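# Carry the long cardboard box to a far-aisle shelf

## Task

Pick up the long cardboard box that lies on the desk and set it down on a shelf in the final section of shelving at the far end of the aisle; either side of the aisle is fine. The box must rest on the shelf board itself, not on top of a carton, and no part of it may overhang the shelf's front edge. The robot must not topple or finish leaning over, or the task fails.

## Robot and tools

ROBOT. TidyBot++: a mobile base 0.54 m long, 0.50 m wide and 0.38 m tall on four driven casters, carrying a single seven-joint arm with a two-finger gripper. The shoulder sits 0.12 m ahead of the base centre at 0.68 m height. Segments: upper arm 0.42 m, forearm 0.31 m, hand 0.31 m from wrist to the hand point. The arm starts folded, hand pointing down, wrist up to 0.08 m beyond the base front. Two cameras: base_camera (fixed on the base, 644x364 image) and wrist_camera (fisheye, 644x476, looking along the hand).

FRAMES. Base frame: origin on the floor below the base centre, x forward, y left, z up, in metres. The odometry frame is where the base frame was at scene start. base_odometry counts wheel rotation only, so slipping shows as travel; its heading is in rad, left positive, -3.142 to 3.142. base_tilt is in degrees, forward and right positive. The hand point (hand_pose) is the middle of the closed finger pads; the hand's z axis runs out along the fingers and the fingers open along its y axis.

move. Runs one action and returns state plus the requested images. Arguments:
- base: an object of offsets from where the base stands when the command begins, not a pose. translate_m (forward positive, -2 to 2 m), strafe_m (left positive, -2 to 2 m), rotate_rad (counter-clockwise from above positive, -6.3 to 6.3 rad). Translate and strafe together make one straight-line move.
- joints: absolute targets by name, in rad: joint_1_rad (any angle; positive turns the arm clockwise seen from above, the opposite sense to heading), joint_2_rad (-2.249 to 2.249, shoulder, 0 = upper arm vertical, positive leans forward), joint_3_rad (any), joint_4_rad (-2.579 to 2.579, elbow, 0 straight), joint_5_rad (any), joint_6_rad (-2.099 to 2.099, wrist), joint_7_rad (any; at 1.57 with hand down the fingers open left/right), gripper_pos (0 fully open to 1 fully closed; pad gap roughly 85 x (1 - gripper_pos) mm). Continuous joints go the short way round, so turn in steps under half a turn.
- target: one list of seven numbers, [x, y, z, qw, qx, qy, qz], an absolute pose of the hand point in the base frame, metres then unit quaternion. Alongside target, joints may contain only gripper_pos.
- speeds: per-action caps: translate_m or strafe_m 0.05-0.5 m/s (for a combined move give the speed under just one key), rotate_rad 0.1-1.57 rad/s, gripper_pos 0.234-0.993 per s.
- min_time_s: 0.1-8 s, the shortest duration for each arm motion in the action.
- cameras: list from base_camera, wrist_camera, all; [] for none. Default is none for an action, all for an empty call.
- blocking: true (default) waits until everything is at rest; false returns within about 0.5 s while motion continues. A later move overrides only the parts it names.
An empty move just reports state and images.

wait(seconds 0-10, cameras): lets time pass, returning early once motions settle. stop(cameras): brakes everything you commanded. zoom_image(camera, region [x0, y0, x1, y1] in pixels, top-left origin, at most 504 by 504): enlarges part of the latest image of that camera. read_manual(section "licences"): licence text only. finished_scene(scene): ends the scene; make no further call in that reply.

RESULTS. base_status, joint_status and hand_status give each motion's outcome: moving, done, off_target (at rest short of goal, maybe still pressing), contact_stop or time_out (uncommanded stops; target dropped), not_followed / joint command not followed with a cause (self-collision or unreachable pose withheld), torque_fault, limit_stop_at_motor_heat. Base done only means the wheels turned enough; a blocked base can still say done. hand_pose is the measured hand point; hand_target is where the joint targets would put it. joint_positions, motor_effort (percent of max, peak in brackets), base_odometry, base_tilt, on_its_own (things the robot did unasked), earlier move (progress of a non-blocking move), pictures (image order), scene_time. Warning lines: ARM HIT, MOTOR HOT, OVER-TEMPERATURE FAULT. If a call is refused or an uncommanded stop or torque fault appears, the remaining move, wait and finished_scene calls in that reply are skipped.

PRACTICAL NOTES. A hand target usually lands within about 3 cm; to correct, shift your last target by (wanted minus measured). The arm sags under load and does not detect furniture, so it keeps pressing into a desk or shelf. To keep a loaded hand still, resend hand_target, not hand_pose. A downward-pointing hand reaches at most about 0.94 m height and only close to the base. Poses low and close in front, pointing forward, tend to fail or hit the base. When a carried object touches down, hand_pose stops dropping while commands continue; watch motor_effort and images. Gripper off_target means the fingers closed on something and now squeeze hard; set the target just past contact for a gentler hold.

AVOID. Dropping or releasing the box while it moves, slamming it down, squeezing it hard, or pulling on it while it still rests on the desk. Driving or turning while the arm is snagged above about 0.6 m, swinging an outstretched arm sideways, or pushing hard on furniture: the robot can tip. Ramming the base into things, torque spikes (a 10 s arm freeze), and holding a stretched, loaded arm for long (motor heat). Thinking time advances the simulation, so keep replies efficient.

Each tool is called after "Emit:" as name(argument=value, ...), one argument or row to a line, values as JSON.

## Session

Emit:
move(
  joints={"joint_6_rad": 0.62},
  cameras=["all"],
)

Scene clock: 2.07 s.
move: done
base_odometry: x=+0.000 y=+0.000 heading=+0.000
base_tilt: forward=+0.8 right=-0.6
base_status: not commanded
joint_positions: joint_1_rad=-0.012 joint_2_rad=-0.323 joint_3_rad=+3.112 joint_4_rad=-2.542 joint_5_rad=+0.035 joint_6_rad=+0.557 joint_7_rad=+1.571 gripper_pos=+0.000
joint_status: all done
motor_effort: joint_1_rad=+0(1) joint_2_rad=-5(6) joint_3_rad=+1(1) joint_4_rad=+16(17) joint_5_rad=+0(1) joint_6_rad=+9(11) joint_7_rad=+0(1)
hand_pose: x=+0.5450 y=+0.0260 z=+0.8620 quat_wxyz=(-0.007, +0.738, +0.035, +0.674)
hand_target: x=+0.5459 y=+0.0268 z=+0.8802 quat_wxyz=(-0.008, +0.718, +0.035, +0.696)
hand_status: not commanded
pictures: base_camera, wrist_camera

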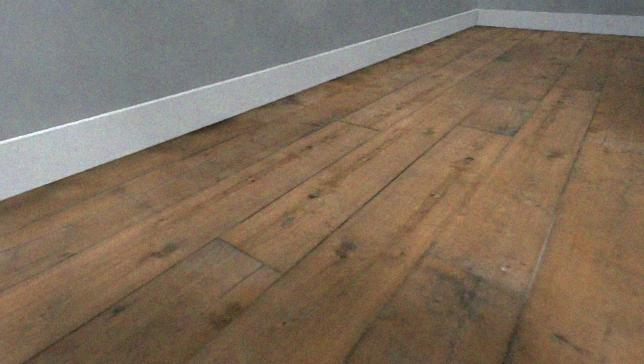

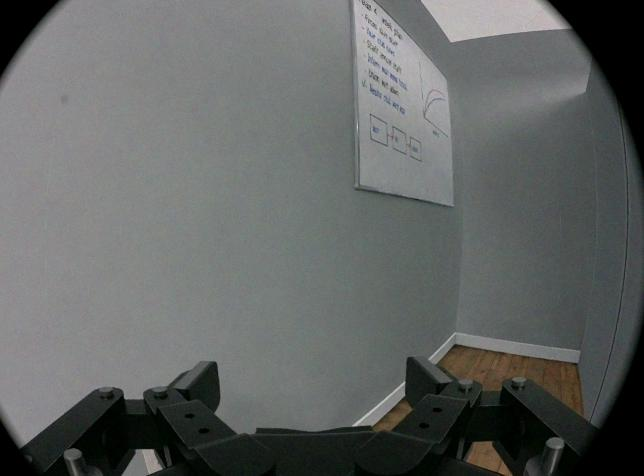

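Emit:
move(
  base={"rotate_rad": -1.2},
  cameras=["all"],
)

Emit:
move(
  base={"rotate_rad": -1.2},
  cameras=["all"],
)

Scene clock: 7.90 s.
move: done
base_odometry: x=+0.000 y=+0.000 heading=-1.200
base_tilt: forward=+0.7 right=-0.6
base_status: done
joint_positions: joint_1_rad=-0.012 joint_2_rad=-0.323 joint_3_rad=+3.112 joint_4_rad=-2.542 joint_5_rad=+0.035 joint_6_rad=+0.557 joint_7_rad=+1.571 gripper_pos=+0.000
joint_status: not commanded
motor_effort: joint_1_rad=+0(1) joint_2_rad=-5(6) joint_3_rad=+1(2) joint_4_rad=+16(17) joint_5_rad=+0(1) joint_6_rad=+9(10) joint_7_rad=+0(1)
hand_pose: x=+0.5450 y=+0.0259 z=+0.8620 quat_wxyz=(-0.007, +0.738, +0.035, +0.674)
hand_target: x=+0.5459 y=+0.0268 z=+0.8802 quat_wxyz=(-0.008, +0.718, +0.035, +0.696)
hand_status: not commanded
pictures: base_camera, wrist_camera

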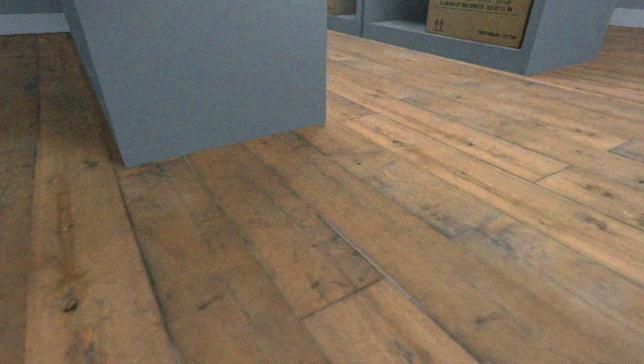

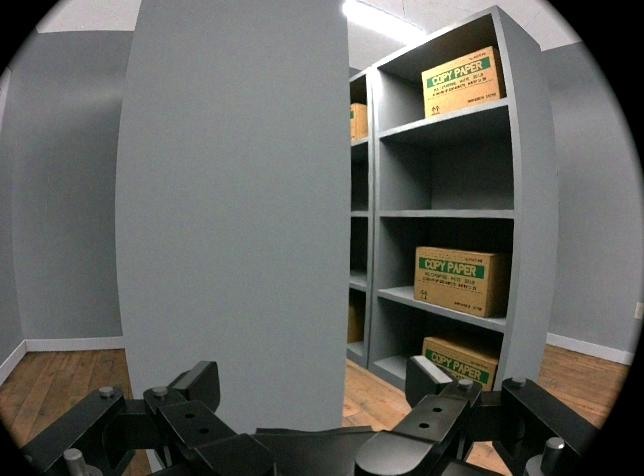

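Scene clock: 9.93 s.
move: done
base_odometry: x=+0.000 y=+0.000 heading=-2.399
base_tilt: forward=+0.8 right=-0.6
base_status: done
joint_positions: joint_1_rad=-0.012 joint_2_rad=-0.323 joint_3_rad=+3.112 joint_4_rad=-2.542 joint_5_rad=+0.035 joint_6_rad=+0.557 joint_7_rad=+1.571 gripper_pos=+0.000
joint_status: not commanded
motor_effort: joint_1_rad=+0(1) joint_2_rad=-4(6) joint_3_rad=+1(2) joint_4_rad=+16(17) joint_5_rad=+0(1) joint_6_rad=+9(10) joint_7_rad=+0(1)
hand_pose: x=+0.5450 y=+0.0258 z=+0.8620 quat_wxyz=(-0.007, +0.738, +0.035, +0.674)
hand_target: x=+0.5459 y=+0.0268 z=+0.8802 quat_wxyz=(-0.008, +0.718, +0.035, +0.696)
hand_status: not commanded
pictures: base_camera, wrist_camera

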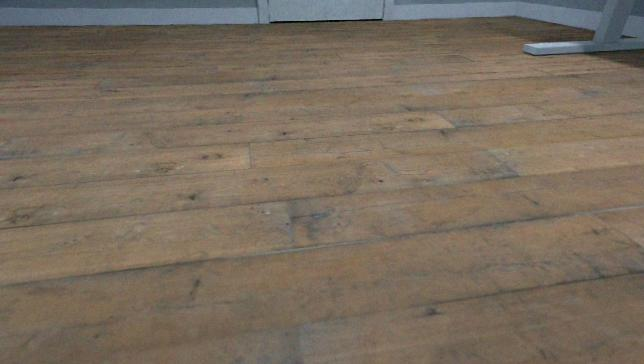

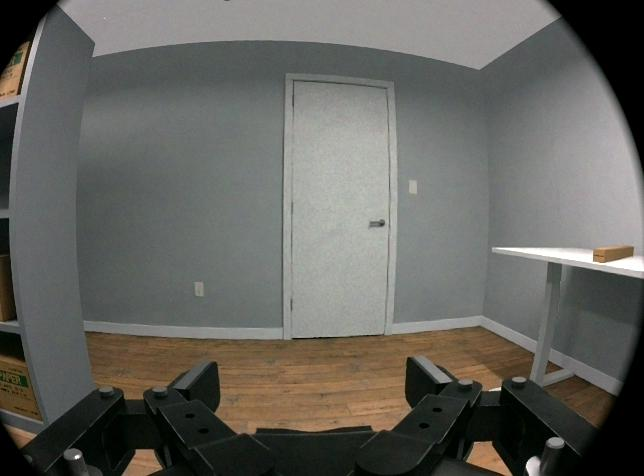

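Emit:
move(
  base={"rotate_rad": -1.0},
  cameras=["all"],
)

Scene clock: 25.37 s.
move: done
base_odometry: x=+0.000 y=+0.000 heading=+2.884
base_tilt: forward=+0.7 right=-0.6
base_status: done
joint_positions: joint_1_rad=-0.012 joint_2_rad=-0.323 joint_3_rad=+3.112 joint_4_rad=-2.542 joint_5_rad=+0.035 joint_6_rad=+0.557 joint_7_rad=+1.571 gripper_pos=+0.000
joint_status: not commanded
motor_effort: joint_1_rad=+0(1) joint_2_rad=-6(6) joint_3_rad=+1(2) joint_4_rad=+16(17) joint_5_rad=+0(1) joint_6_rad=+9(11) joint_7_rad=+0(1)
hand_pose: x=+0.5450 y=+0.0257 z=+0.8620 quat_wxyz=(-0.007, +0.738, +0.035, +0.674)
hand_target: x=+0.5459 y=+0.0268 z=+0.8802 quat_wxyz=(-0.008, +0.718, +0.035, +0.696)
hand_status: not commanded
pictures: base_camera, wrist_camera

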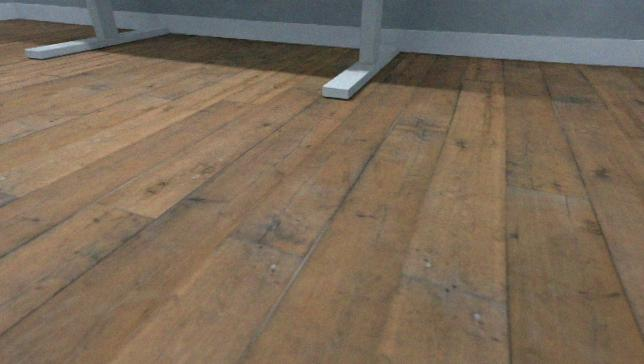

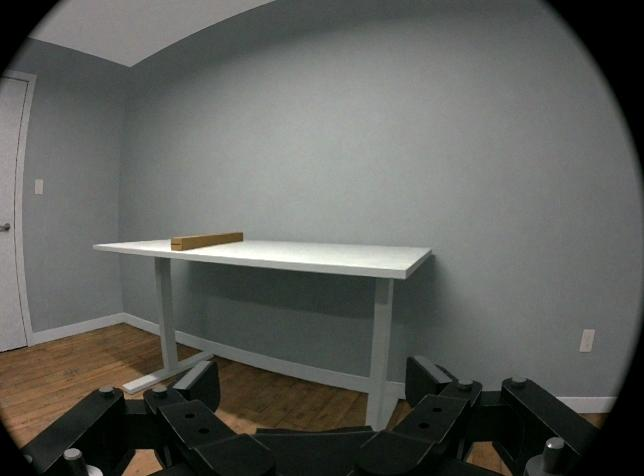

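Emit:
move(
  base={"translate_m": 0.747, "strafe_m": 0.776, "rotate_rad": -0.377},
  joints={"joint_1_rad": 0.0, "joint_2_rad": 0.28, "joint_3_rad": 3.158, "joint_4_rad": -0.76, "joint_5_rad": -0.017, "joint_6_rad": -1.54, "joint_7_rad": 1.57},
  min_time_s=2.5,
  cameras=["all"],
)

Scene clock: 54.10 s.
move: done
base_odometry: x=-0.920 y=-0.560 heading=+2.507
base_tilt: forward=+0.8 right=-0.5
base_status: done
joint_positions: joint_1_rad=-0.008 joint_2_rad=+0.252 joint_3_rad=+3.141 joint_4_rad=-0.792 joint_5_rad=+0.031 joint_6_rad=-1.470 joint_7_rad=+1.571 gripper_pos=+0.000
joint_status: all done
motor_effort: joint_1_rad=+0(2) joint_2_rad=-23(24) joint_3_rad=+0(2) joint_4_rad=+15(20) joint_5_rad=+0(2) joint_6_rad=+5(11) joint_7_rad=-1(2)
hand_pose: x=+0.6783 y=-0.0035 z=+0.9955 quat_wxyz=(+0.014, +0.951, +0.001, +0.309)
hand_target: x=+0.6724 y=-0.0007 z=+0.9818 quat_wxyz=(-0.004, +0.961, -0.005, +0.277)
hand_status: not commanded
pictures: base_camera, wrist_camera

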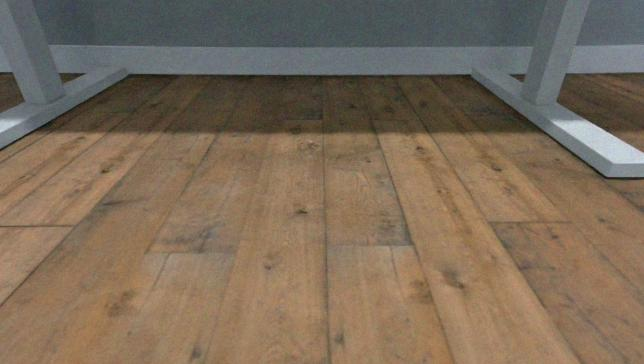

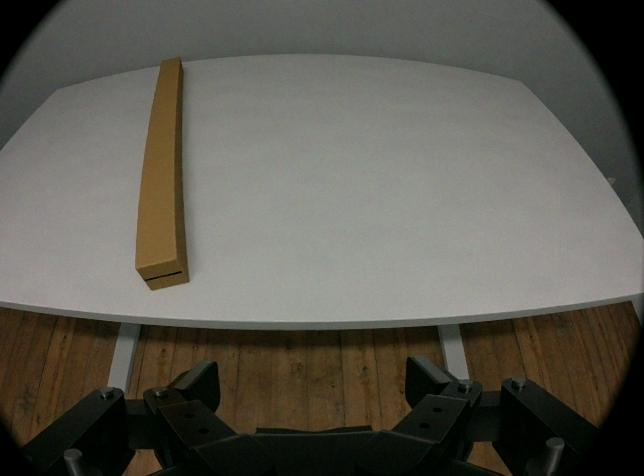

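Emit:
move(
  base={"translate_m": 0.388, "strafe_m": 0.023, "rotate_rad": 0.275},
  speeds={"translate_m": 0.25},
  joints={"joint_1_rad": 0.0, "joint_2_rad": 0.609, "joint_3_rad": 3.158, "joint_4_rad": -0.447, "joint_5_rad": -0.055, "joint_6_rad": -1.617, "joint_7_rad": 1.57},
  min_time_s=2.5,
  cameras=["all"],
)

Scene clock: 78.90 s.
move: done
base_odometry: x=-1.246 y=-0.349 heading=+2.783
base_tilt: forward=+0.8 right=-0.6
base_status: done
joint_positions: joint_1_rad=-0.005 joint_2_rad=+0.571 joint_3_rad=+3.150 joint_4_rad=-0.476 joint_5_rad=-0.001 joint_6_rad=-1.550 joint_7_rad=+1.571 gripper_pos=+0.000
joint_status: all done
motor_effort: joint_1_rad=+0(3) joint_2_rad=-33(34) joint_3_rad=+0(3) joint_4_rad=+15(17) joint_5_rad=+0(2) joint_6_rad=+5(7) joint_7_rad=+0(2)
hand_pose: x=+0.7800 y=+0.0017 z=+0.9264 quat_wxyz=(+0.002, +0.963, +0.000, +0.269)
hand_target: x=+0.7740 y=+0.0117 z=+0.9041 quat_wxyz=(-0.020, +0.972, +0.002, +0.232)
hand_status: not commanded
pictures: base_camera, wrist_camera

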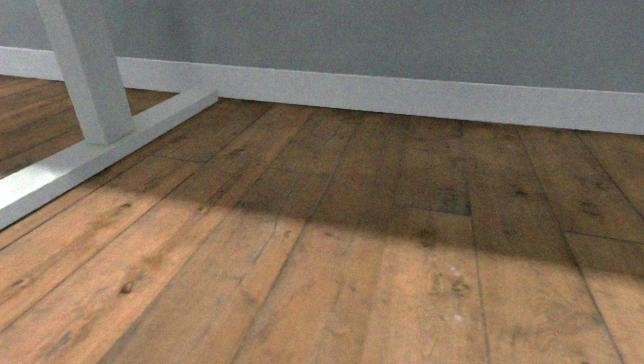

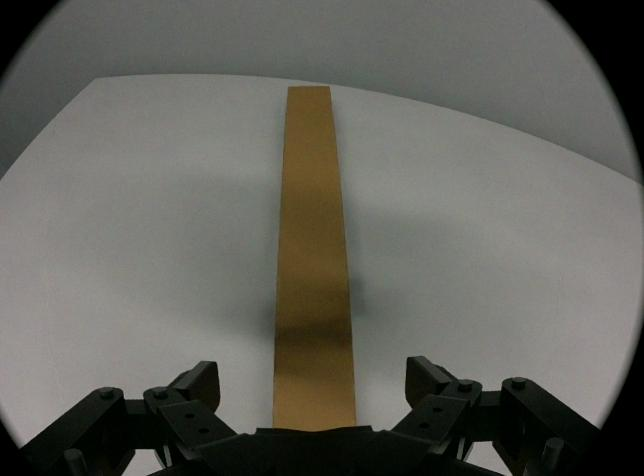

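Emit:
move(
  joints={"joint_2_rad": 0.477, "joint_4_rad": -0.906, "joint_6_rad": -1.183},
  min_time_s=2,
  cameras=["wrist_camera"],
)

Scene clock: 88.20 s.
move: done
base_odometry: x=-1.246 y=-0.349 heading=+2.783
base_tilt: forward=+0.8 right=-0.6
base_status: not commanded
joint_positions: joint_1_rad=-0.005 joint_2_rad=+0.495 joint_3_rad=+3.150 joint_4_rad=-0.865 joint_5_rad=-0.001 joint_6_rad=-1.247 joint_7_rad=+1.571 gripper_pos=+0.000
joint_status: all done
motor_effort: joint_1_rad=+0(0) joint_2_rad=-31(34) joint_3_rad=+0(1) joint_4_rad=+17(18) joint_5_rad=+0(0) joint_6_rad=+5(7) joint_7_rad=-1(1)
hand_pose: x=+0.7850 y=+0.0011 z=+0.8503 quat_wxyz=(+0.002, +0.964, +0.000, +0.264)
hand_target: x=+0.7907 y=+0.0087 z=+0.8534 quat_wxyz=(-0.022, +0.959, -0.009, +0.284)
hand_status: not commanded

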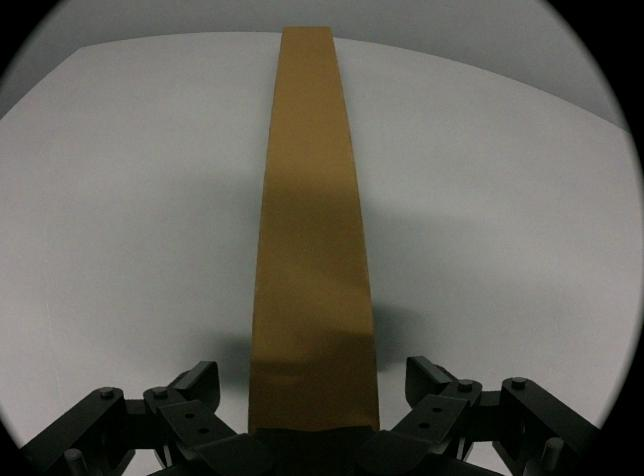

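Emit:
move(
  joints={"gripper_pos": 0.48},
  speeds={"gripper_pos": 0.234},
)

Emit:
move(
  joints={"joint_2_rad": 0.42, "joint_6_rad": -1.25},
  min_time_s=1.5,
  cameras=["wrist_camera"],
)

Scene clock: 120.83 s.
move: done
base_odometry: x=-1.246 y=-0.349 heading=+2.783
base_tilt: forward=+0.7 right=-0.5
base_status: not commanded
joint_positions: joint_1_rad=-0.005 joint_2_rad=+0.494 joint_3_rad=+3.150 joint_4_rad=-0.865 joint_5_rad=-0.001 joint_6_rad=-1.246 joint_7_rad=+1.571 gripper_pos=+0.476
joint_status: all done
motor_effort: joint_1_rad=+0(1) joint_2_rad=-31(32) joint_3_rad=+0(1) joint_4_rad=+16(17) joint_5_rad=+0(1) joint_6_rad=+5(6) joint_7_rad=+0(1)
hand_pose: x=+0.7851 y=+0.0011 z=+0.8509 quat_wxyz=(+0.002, +0.964, +0.000, +0.265)
hand_target: x=+0.7907 y=+0.0087 z=+0.8534 quat_wxyz=(-0.022, +0.959, -0.009, +0.284)
hand_status: not commanded
pictures: none

Scene clock: 122.63 s.
move: done
base_odometry: x=-1.246 y=-0.349 heading=+2.783
base_tilt: forward=+0.7 right=-0.6
base_status: not commanded
joint_positions: joint_1_rad=-0.005 joint_2_rad=+0.439 joint_3_rad=+3.150 joint_4_rad=-0.866 joint_5_rad=-0.001 joint_6_rad=-1.246 joint_7_rad=+1.571 gripper_pos=+0.476
joint_status: all done
motor_effort: joint_1_rad=+0(1) joint_2_rad=-30(33) joint_3_rad=+0(1) joint_4_rad=+17(18) joint_5_rad=+0(1) joint_6_rad=+6(7) joint_7_rad=-1(1)
hand_pose: x=+0.7745 y=+0.0011 z=+0.8863 quat_wxyz=(+0.001, +0.957, +0.000, +0.291)
hand_target: x=+0.7626 y=+0.0093 z=+0.8796 quat_wxyz=(-0.022, +0.960, -0.008, +0.279)
hand_status: not commanded

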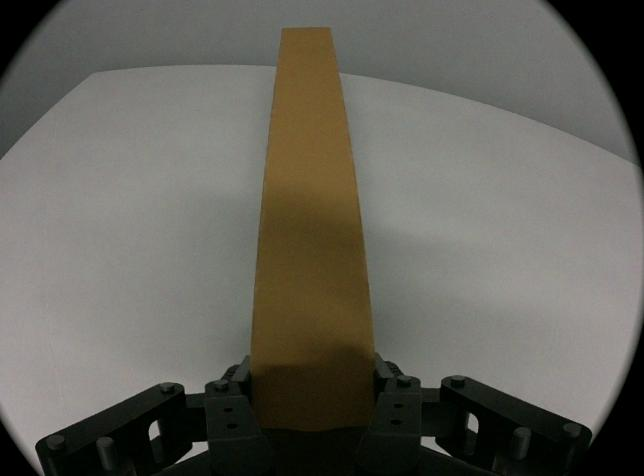

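Emit:
move(
  base={"translate_m": -0.35},
  joints={"joint_2_rad": -0.035, "joint_4_rad": -1.36, "joint_6_rad": -0.7},
  min_time_s=2.5,
  cameras=[],
)

Emit:
move(
  base={"rotate_rad": 2.82},
  speeds={"rotate_rad": 0.9},
  cameras=["all"],
)

Scene clock: 130.17 s.
move: done
base_odometry: x=-0.918 y=-0.472 heading=+2.784
base_tilt: forward=+0.7 right=-0.5
base_status: done
joint_positions: joint_1_rad=-0.004 joint_2_rad=-0.026 joint_3_rad=+3.150 joint_4_rad=-1.321 joint_5_rad=-0.004 joint_6_rad=-0.770 joint_7_rad=+1.571 gripper_pos=+0.476
joint_status: all done
motor_effort: joint_1_rad=+0(1) joint_2_rad=-17(34) joint_3_rad=+0(1) joint_4_rad=+19(19) joint_5_rad=+0(1) joint_6_rad=+9(10) joint_7_rad=+1(1)
hand_pose: x=+0.6849 y=+0.0001 z=+1.0404 quat_wxyz=(-0.001, +0.859, -0.002, +0.513)
hand_target: x=+0.6892 y=+0.0028 z=+1.0425 quat_wxyz=(-0.022, +0.848, -0.016, +0.530)
hand_status: not commanded

Scene clock: 134.23 s.
move: done
base_odometry: x=-0.918 y=-0.472 heading=-0.680
base_tilt: forward=+0.7 right=-0.5
base_status: done
joint_positions: joint_1_rad=-0.003 joint_2_rad=-0.026 joint_3_rad=+3.154 joint_4_rad=-1.321 joint_5_rad=-0.009 joint_6_rad=-0.767 joint_7_rad=+1.571 gripper_pos=+0.476
joint_status: not commanded
motor_effort: joint_1_rad=+0(2) joint_2_rad=-17(19) joint_3_rad=+1(2) joint_4_rad=+19(19) joint_5_rad=+0(1) joint_6_rad=+8(10) joint_7_rad=-2(2)
hand_pose: x=+0.6853 y=-0.0021 z=+1.0412 quat_wxyz=(-0.002, +0.858, -0.005, +0.514)
hand_target: x=+0.6892 y=+0.0028 z=+1.0425 quat_wxyz=(-0.022, +0.848, -0.016, +0.530)
hand_status: not commanded
pictures: base_camera, wrist_camera

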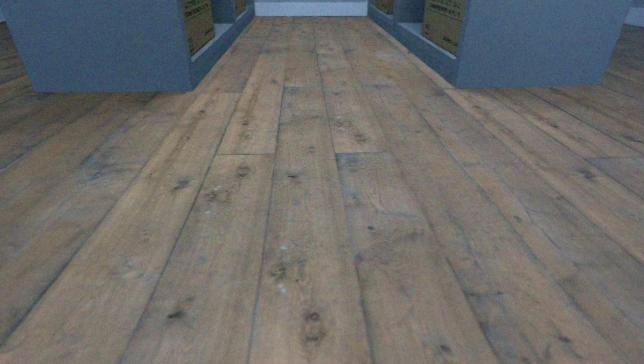

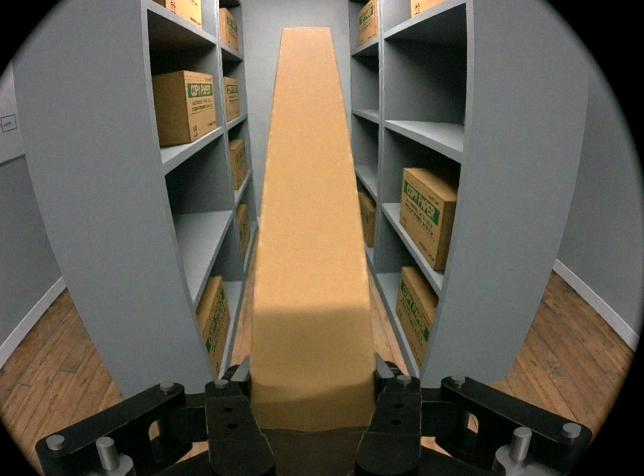

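Emit:
zoom_image(
  camera="wrist_camera",
  region=[330, 0, 480, 300],
)

Emit:
zoom_image(
  camera="base_camera",
  region=[170, 0, 490, 110],
)

Scaled by 1.680.

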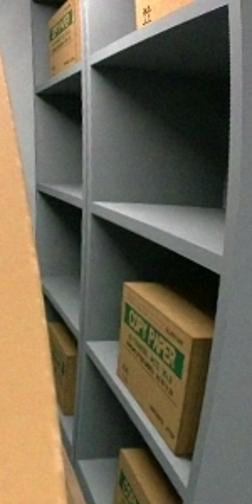

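Scaled by 1.575.

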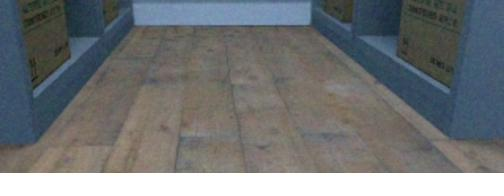

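Emit:
move(
  base={"rotate_rad": 0.047, "strafe_m": -0.035},
  joints={"joint_1_rad": 0.053, "joint_2_rad": 0.5, "joint_3_rad": 4.003, "joint_4_rad": -1.494, "joint_5_rad": -0.76, "joint_6_rad": -1.56, "joint_7_rad": 2.457},
  min_time_s=2.5,
  cameras=["wrist_camera"],
)

Emit:
move(
  base={"translate_m": 0.3},
  speeds={"translate_m": 0.2},
  joints={"joint_1_rad": 0.12, "joint_2_rad": 1.042, "joint_3_rad": 4.89, "joint_4_rad": -1.69, "joint_5_rad": -1.585, "joint_6_rad": -1.84, "joint_7_rad": 3.375},
  min_time_s=2.5,
  cameras=["all"],
)

Scene clock: 156.67 s.
move: done
base_odometry: x=-0.940 y=-0.499 heading=-0.632
base_tilt: forward=+0.7 right=-0.5
base_status: done
joint_positions: joint_1_rad=+0.042 joint_2_rad=+0.473 joint_3_rad=+3.982 joint_4_rad=-1.457 joint_5_rad=-0.701 joint_6_rad=-1.497 joint_7_rad=+2.401 gripper_pos=+0.476
joint_status: all done
motor_effort: joint_1_rad=+0(3) joint_2_rad=-25(27) joint_3_rad=+4(5) joint_4_rad=+14(20) joint_5_rad=-3(4) joint_6_rad=+0(10) joint_7_rad=+0(3)
hand_pose: x=+0.5708 y=-0.1587 z=+0.6985 quat_wxyz=(-0.159, +0.982, -0.057, +0.089)
hand_target: x=+0.5603 y=-0.1406 z=+0.6882 quat_wxyz=(-0.204, +0.974, -0.054, +0.077)
hand_status: not commanded

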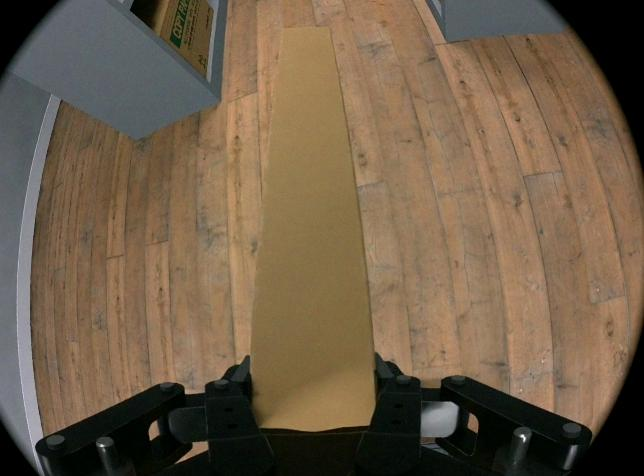

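Scene clock: 159.77 s.
move: done
base_odometry: x=-0.698 y=-0.676 heading=-0.633
base_tilt: forward=+0.7 right=-0.5
base_status: done
joint_positions: joint_1_rad=+0.111 joint_2_rad=+1.008 joint_3_rad=+4.864 joint_4_rad=-1.658 joint_5_rad=-1.523 joint_6_rad=-1.779 joint_7_rad=+3.319 gripper_pos=+0.476
joint_status: all done
motor_effort: joint_1_rad=+0(2) joint_2_rad=-27(29) joint_3_rad=+12(13) joint_4_rad=+9(14) joint_5_rad=-5(6) joint_6_rad=-1(3) joint_7_rad=+0(2)
hand_pose: x=+0.5551 y=-0.3552 z=+0.6539 quat_wxyz=(-0.003, +0.964, -0.005, +0.265)
hand_target: x=+0.5586 y=-0.3490 z=+0.6518 quat_wxyz=(-0.008, +0.958, +0.012, +0.286)
hand_status: not commanded
pictures: base_camera, wrist_camera

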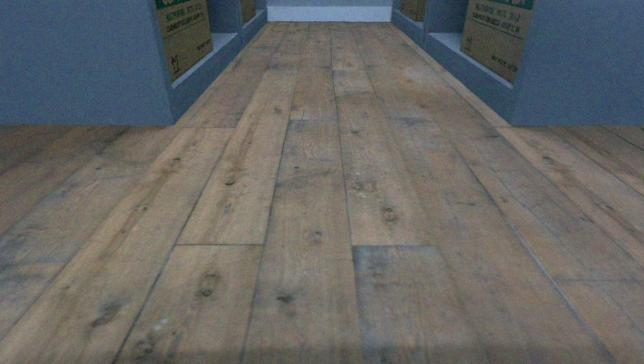

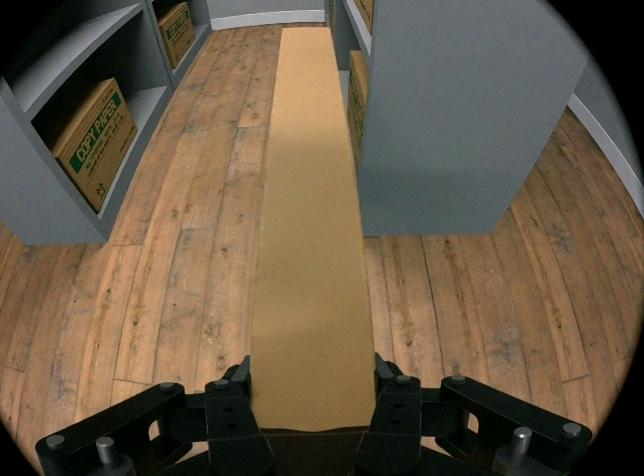

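Emit:
move(
  base={"translate_m": 1.85, "strafe_m": 0.025},
  speeds={"translate_m": 0.3},
  cameras=["all"],
)

Scene clock: 174.30 s.
move: done
base_odometry: x=+0.809 y=-1.750 heading=-0.633
base_tilt: forward=+0.7 right=-0.6
base_status: done
joint_positions: joint_1_rad=+0.117 joint_2_rad=+1.016 joint_3_rad=+4.868 joint_4_rad=-1.663 joint_5_rad=-1.530 joint_6_rad=-1.781 joint_7_rad=+3.320 gripper_pos=+0.476
joint_status: not commanded
motor_effort: joint_1_rad=+0(2) joint_2_rad=-27(29) joint_3_rad=+12(13) joint_4_rad=+8(9) joint_5_rad=-6(6) joint_6_rad=-1(1) joint_7_rad=+0(2)
hand_pose: x=+0.5529 y=-0.3583 z=+0.6515 quat_wxyz=(-0.001, +0.964, -0.010, +0.266)
hand_target: x=+0.5586 y=-0.3490 z=+0.6518 quat_wxyz=(-0.008, +0.958, +0.012, +0.286)
hand_status: not commanded
pictures: base_camera, wrist_camera

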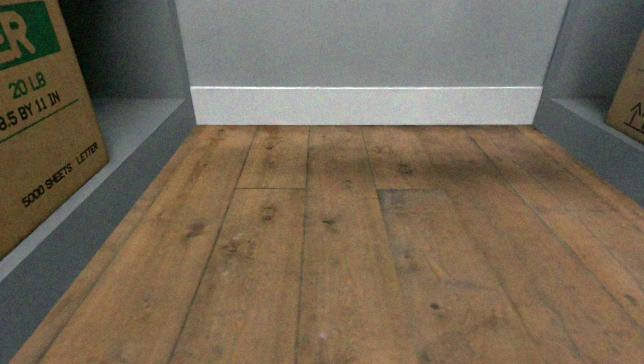

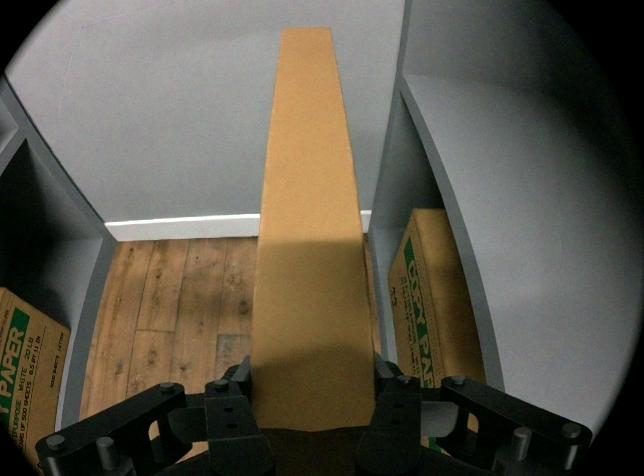

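Emit:
move(
  base={"translate_m": 0.04},
  joints={"joint_1_rad": 0.41, "joint_2_rad": 1.239, "joint_3_rad": 4.838, "joint_4_rad": -1.382, "joint_5_rad": -1.823, "joint_6_rad": -1.937, "joint_7_rad": 3.26},
  min_time_s=2.5,
  cameras=["all"],
)

Scene clock: 186.33 s.
move: done
base_odometry: x=+0.841 y=-1.774 heading=-0.633
base_tilt: forward=+0.7 right=-0.5
base_status: done
joint_positions: joint_1_rad=+0.400 joint_2_rad=+1.204 joint_3_rad=+4.863 joint_4_rad=-1.408 joint_5_rad=-1.762 joint_6_rad=-1.876 joint_7_rad=+3.313 gripper_pos=+0.476
joint_status: all done
motor_effort: joint_1_rad=+0(2) joint_2_rad=-34(36) joint_3_rad=+13(14) joint_4_rad=+5(10) joint_5_rad=-5(6) joint_6_rad=+0(1) joint_7_rad=+0(2)
hand_pose: x=+0.5463 y=-0.4666 z=+0.6140 quat_wxyz=(+0.009, +0.965, +0.004, +0.262)
hand_target: x=+0.5664 y=-0.4482 z=+0.6007 quat_wxyz=(-0.037, +0.960, +0.002, +0.278)
hand_status: not commanded
pictures: base_camera, wrist_camera

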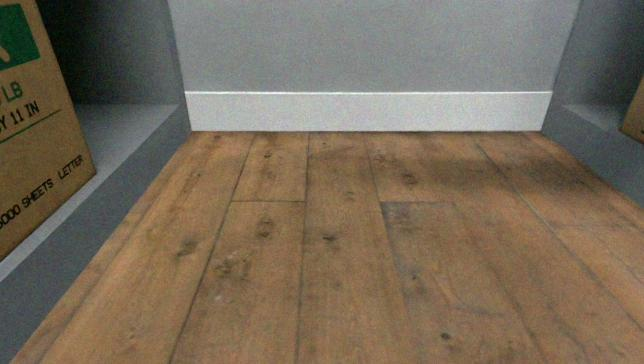

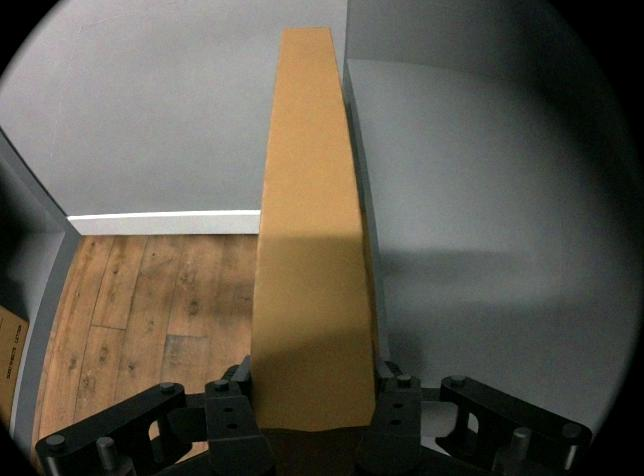

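Emit:
move(
  base={"strafe_m": -0.155},
  speeds={"strafe_m": 0.15},
  cameras=["wrist_camera"],
)

Emit:
move(
  joints={"joint_2_rad": 1.289, "joint_3_rad": 4.803, "joint_4_rad": -1.479, "joint_5_rad": -1.866, "joint_6_rad": -1.786, "joint_7_rad": 3.406},
  min_time_s=2,
  cameras=["all"],
)

Scene clock: 195.77 s.
move: done
base_odometry: x=+0.749 y=-1.899 heading=-0.633
base_tilt: forward=+0.7 right=-0.5
base_status: done
joint_positions: joint_1_rad=+0.410 joint_2_rad=+1.206 joint_3_rad=+4.862 joint_4_rad=-1.407 joint_5_rad=-1.765 joint_6_rad=-1.882 joint_7_rad=+3.313 gripper_pos=+0.476
joint_status: not commanded
motor_effort: joint_1_rad=+0(2) joint_2_rad=-34(35) joint_3_rad=+13(13) joint_4_rad=+5(5) joint_5_rad=-5(5) joint_6_rad=+0(1) joint_7_rad=+0(1)
hand_pose: x=+0.5428 y=-0.4692 z=+0.6136 quat_wxyz=(+0.007, +0.965, +0.001, +0.263)
hand_target: x=+0.5664 y=-0.4482 z=+0.6007 quat_wxyz=(-0.037, +0.960, +0.002, +0.278)
hand_status: not commanded

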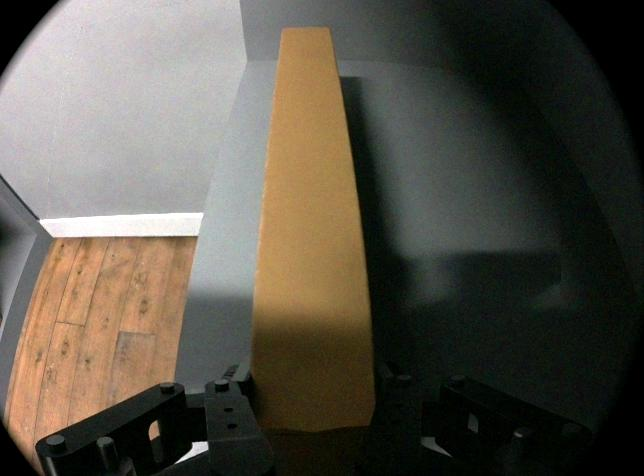

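Scene clock: 198.07 s.
move: done
base_odometry: x=+0.749 y=-1.899 heading=-0.633
base_tilt: forward=+0.7 right=-0.5
base_status: not commanded
joint_positions: joint_1_rad=+0.410 joint_2_rad=+1.252 joint_3_rad=+4.829 joint_4_rad=-1.452 joint_5_rad=-1.805 joint_6_rad=-1.844 joint_7_rad=+3.352 gripper_pos=+0.476
joint_status: all done
motor_effort: joint_1_rad=+0(1) joint_2_rad=-34(35) joint_3_rad=+13(14) joint_4_rad=+4(5) joint_5_rad=-5(6) joint_6_rad=-1(2) joint_7_rad=-2(2)
hand_pose: x=+0.5434 y=-0.4743 z=+0.5815 quat_wxyz=(+0.011, +0.963, -0.003, +0.268)
hand_target: x=+0.5488 y=-0.4888 z=+0.5600 quat_wxyz=(+0.036, +0.960, +0.006, +0.279)
hand_status: not commanded
pictures: base_camera, wrist_camera

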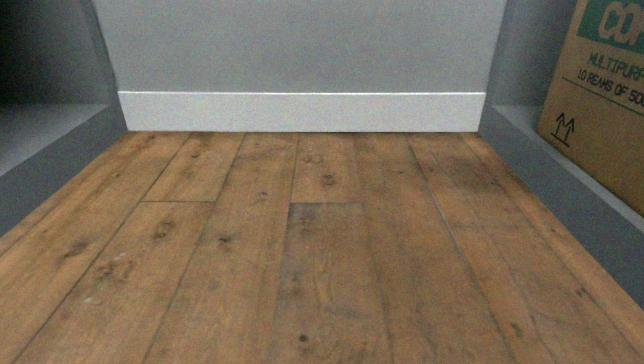

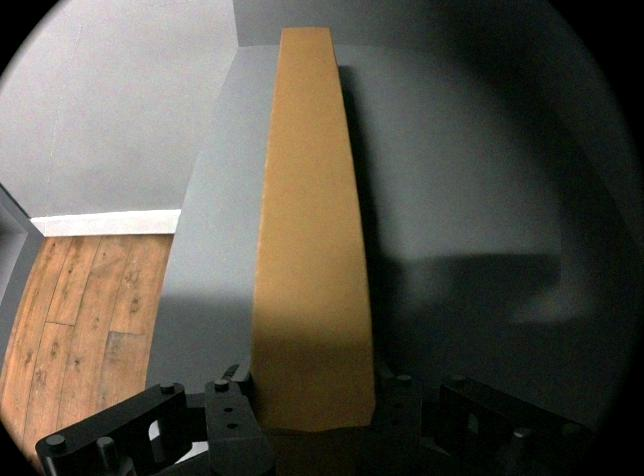

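Emit:
move(
  joints={"joint_2_rad": 1.308, "joint_3_rad": 4.791, "joint_4_rad": -1.494, "joint_5_rad": -1.879, "joint_6_rad": -1.775, "joint_7_rad": 3.421},
  min_time_s=1,
  cameras=[],
)

Emit:
move(
  joints={"joint_2_rad": 1.3255, "joint_3_rad": 4.780, "joint_4_rad": -1.508, "joint_5_rad": -1.891, "joint_6_rad": -1.765, "joint_7_rad": 3.435},
  min_time_s=1,
  cameras=["wrist_camera"],
)

Scene clock: 202.23 s.
move: done
base_odometry: x=+0.749 y=-1.899 heading=-0.633
base_tilt: forward=+0.7 right=-0.5
base_status: not commanded
joint_positions: joint_1_rad=+0.410 joint_2_rad=+1.268 joint_3_rad=+4.818 joint_4_rad=-1.465 joint_5_rad=-1.817 joint_6_rad=-1.834 joint_7_rad=+3.365 gripper_pos=+0.476
joint_status: all done
motor_effort: joint_1_rad=+0(0) joint_2_rad=-34(35) joint_3_rad=+13(14) joint_4_rad=+4(5) joint_5_rad=-5(6) joint_6_rad=-1(1) joint_7_rad=+0(2)
hand_pose: x=+0.5429 y=-0.4751 z=+0.5701 quat_wxyz=(+0.012, +0.963, -0.004, +0.268)
hand_target: x=+0.5472 y=-0.4894 z=+0.5468 quat_wxyz=(+0.037, +0.960, +0.005, +0.278)
hand_status: not commanded

Scene clock: 203.53 s.
move: done
base_odometry: x=+0.749 y=-1.899 heading=-0.633
base_tilt: forward=+0.7 right=-0.5
base_status: not commanded
joint_positions: joint_1_rad=+0.410 joint_2_rad=+1.273 joint_3_rad=+4.813 joint_4_rad=-1.479 joint_5_rad=-1.829 joint_6_rad=-1.831 joint_7_rad=+3.378 gripper_pos=+0.476
joint_status: all done
motor_effort: joint_1_rad=+0(1) joint_2_rad=-31(35) joint_3_rad=+12(13) joint_4_rad=+4(5) joint_5_rad=-5(6) joint_6_rad=+2(2) joint_7_rad=-1(1)
hand_pose: x=+0.5427 y=-0.4756 z=+0.5674 quat_wxyz=(+0.014, +0.962, -0.004, +0.273)
hand_target: x=+0.5453 y=-0.4899 z=+0.5346 quat_wxyz=(+0.037, +0.960, +0.003, +0.277)
hand_status: not commanded

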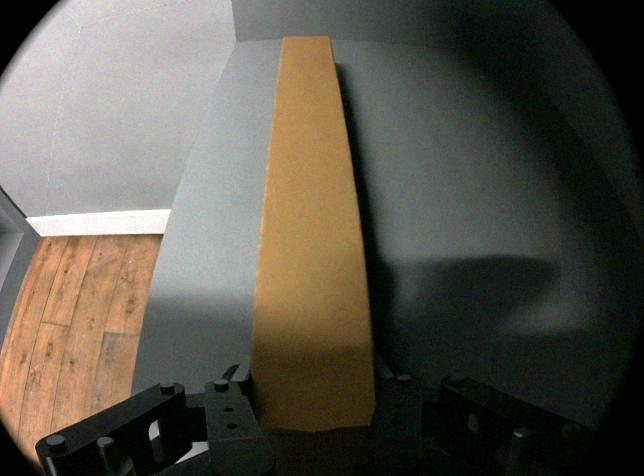

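Emit:
move(
  joints={"joint_2_rad": 1.292, "joint_3_rad": 4.795, "joint_4_rad": -1.494, "joint_5_rad": -1.879, "joint_6_rad": -1.777, "joint_7_rad": 3.421},
  min_time_s=0.6,
  cameras=[],
)

Emit:
move(
  joints={"gripper_pos": 0.42},
  speeds={"gripper_pos": 0.234},
  cameras=[],
)

Emit:
move(
  joints={"gripper_pos": 0.1},
  speeds={"gripper_pos": 0.4},
  cameras=["wrist_camera"],
)

Scene clock: 209.57 s.
move: done
base_odometry: x=+0.749 y=-1.899 heading=-0.633
base_tilt: forward=+0.7 right=-0.6
base_status: not commanded
joint_positions: joint_1_rad=+0.410 joint_2_rad=+1.273 joint_3_rad=+4.813 joint_4_rad=-1.479 joint_5_rad=-1.829 joint_6_rad=-1.831 joint_7_rad=+3.378 gripper_pos=+0.476
joint_status: all done
motor_effort: joint_1_rad=+0(1) joint_2_rad=-31(32) joint_3_rad=+12(13) joint_4_rad=+4(5) joint_5_rad=-5(6) joint_6_rad=+1(2) joint_7_rad=+0(1)
hand_pose: x=+0.5427 y=-0.4756 z=+0.5674 quat_wxyz=(+0.014, +0.962, -0.004, +0.273)
hand_target: x=+0.5486 y=-0.4906 z=+0.5573 quat_wxyz=(+0.041, +0.958, +0.006, +0.285)
hand_status: not commanded

Scene clock: 210.40 s.
move: done
base_odometry: x=+0.749 y=-1.899 heading=-0.633
base_tilt: forward=+0.7 right=-0.5
base_status: not commanded
joint_positions: joint_1_rad=+0.410 joint_2_rad=+1.273 joint_3_rad=+4.813 joint_4_rad=-1.479 joint_5_rad=-1.829 joint_6_rad=-1.827 joint_7_rad=+3.378 gripper_pos=+0.419
joint_status: all done
motor_effort: joint_1_rad=+0(1) joint_2_rad=-34(34) joint_3_rad=+13(14) joint_4_rad=+4(5) joint_5_rad=-4(6) joint_6_rad=+1(2) joint_7_rad=+0(1)
hand_pose: x=+0.5424 y=-0.4769 z=+0.5673 quat_wxyz=(+0.016, +0.962, -0.004, +0.273)
hand_target: x=+0.5486 y=-0.4906 z=+0.5573 quat_wxyz=(+0.041, +0.958, +0.006, +0.285)
hand_status: not commanded

Scene clock: 211.80 s.
move: done
base_odometry: x=+0.749 y=-1.899 heading=-0.633
base_tilt: forward=+0.8 right=-0.5
base_status: not commanded
joint_positions: joint_1_rad=+0.410 joint_2_rad=+1.273 joint_3_rad=+4.813 joint_4_rad=-1.479 joint_5_rad=-1.829 joint_6_rad=-1.827 joint_7_rad=+3.378 gripper_pos=+0.100
joint_status: all done
motor_effort: joint_1_rad=+0(0) joint_2_rad=-34(34) joint_3_rad=+13(14) joint_4_rad=+4(5) joint_5_rad=-5(5) joint_6_rad=+0(1) joint_7_rad=+1(1)
hand_pose: x=+0.5424 y=-0.4769 z=+0.5673 quat_wxyz=(+0.016, +0.962, -0.004, +0.273)
hand_target: x=+0.5486 y=-0.4906 z=+0.5573 quat_wxyz=(+0.041, +0.958, +0.006, +0.285)
hand_status: not commanded

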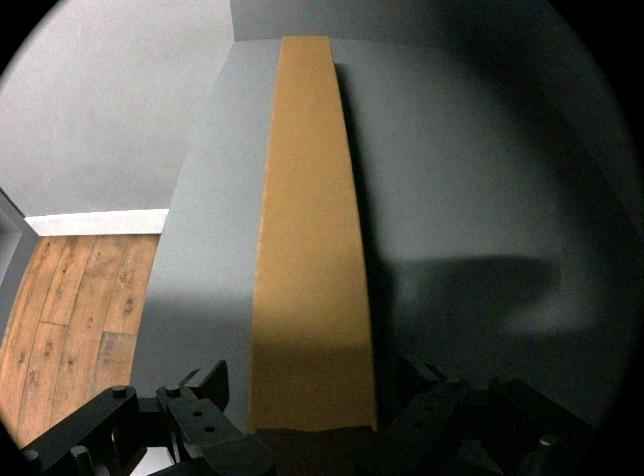

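Emit:
move(
  joints={"joint_2_rad": 1.173, "joint_3_rad": 4.885, "joint_4_rad": -1.39, "joint_5_rad": -1.735, "joint_6_rad": -1.93, "joint_7_rad": 3.275},
  min_time_s=2,
  cameras=["wrist_camera"],
)

Emit:
move(
  base={"strafe_m": 0.13},
  speeds={"strafe_m": 0.15},
  cameras=["wrist_camera"],
)

Scene clock: 219.43 s.
move: done
base_odometry: x=+0.749 y=-1.899 heading=-0.633
base_tilt: forward=+0.8 right=-0.5
base_status: not commanded
joint_positions: joint_1_rad=+0.410 joint_2_rad=+1.188 joint_3_rad=+4.861 joint_4_rad=-1.417 joint_5_rad=-1.794 joint_6_rad=-1.870 joint_7_rad=+3.329 gripper_pos=+0.100
joint_status: all done
motor_effort: joint_1_rad=+0(1) joint_2_rad=-34(35) joint_3_rad=+12(14) joint_4_rad=+5(6) joint_5_rad=-5(6) joint_6_rad=+0(1) joint_7_rad=-1(2)
hand_pose: x=+0.5484 y=-0.4744 z=+0.6273 quat_wxyz=(+0.022, +0.959, +0.007, +0.284)
hand_target: x=+0.5381 y=-0.4585 z=+0.6353 quat_wxyz=(-0.007, +0.965, -0.007, +0.261)
hand_status: not commanded

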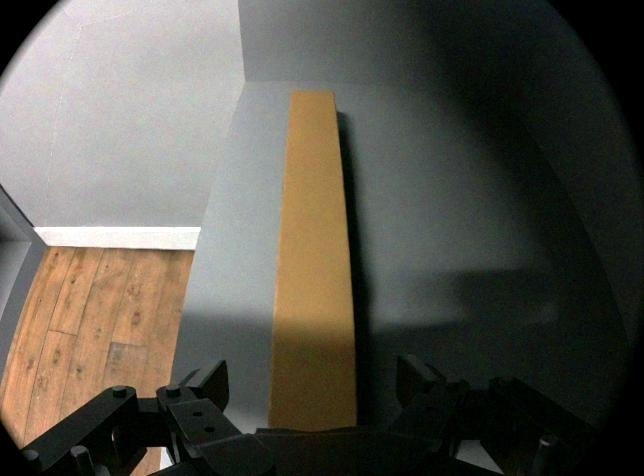

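Scene clock: 220.93 s.
move: done
base_odometry: x=+0.826 y=-1.794 heading=-0.632
base_tilt: forward=+0.7 right=-0.5
base_status: done
joint_positions: joint_1_rad=+0.407 joint_2_rad=+1.186 joint_3_rad=+4.861 joint_4_rad=-1.415 joint_5_rad=-1.792 joint_6_rad=-1.876 joint_7_rad=+3.329 gripper_pos=+0.100
joint_status: not commanded
motor_effort: joint_1_rad=+0(2) joint_2_rad=-32(35) joint_3_rad=+13(13) joint_4_rad=+5(6) joint_5_rad=-5(6) joint_6_rad=+0(1) joint_7_rad=+0(1)
hand_pose: x=+0.5499 y=-0.4713 z=+0.6282 quat_wxyz=(+0.019, +0.959, +0.010, +0.284)
hand_target: x=+0.5381 y=-0.4585 z=+0.6353 quat_wxyz=(-0.007, +0.965, -0.007, +0.261)
hand_status: not commanded

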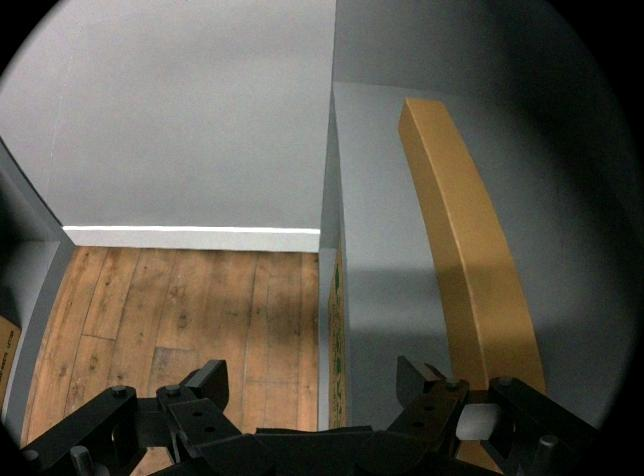

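The box is resting flat on the empty shelf, well behind the front edge, and the hand is clear of it.

Emit:
finished_scene(
  scene=2,
)

The scene is finished: the task was done.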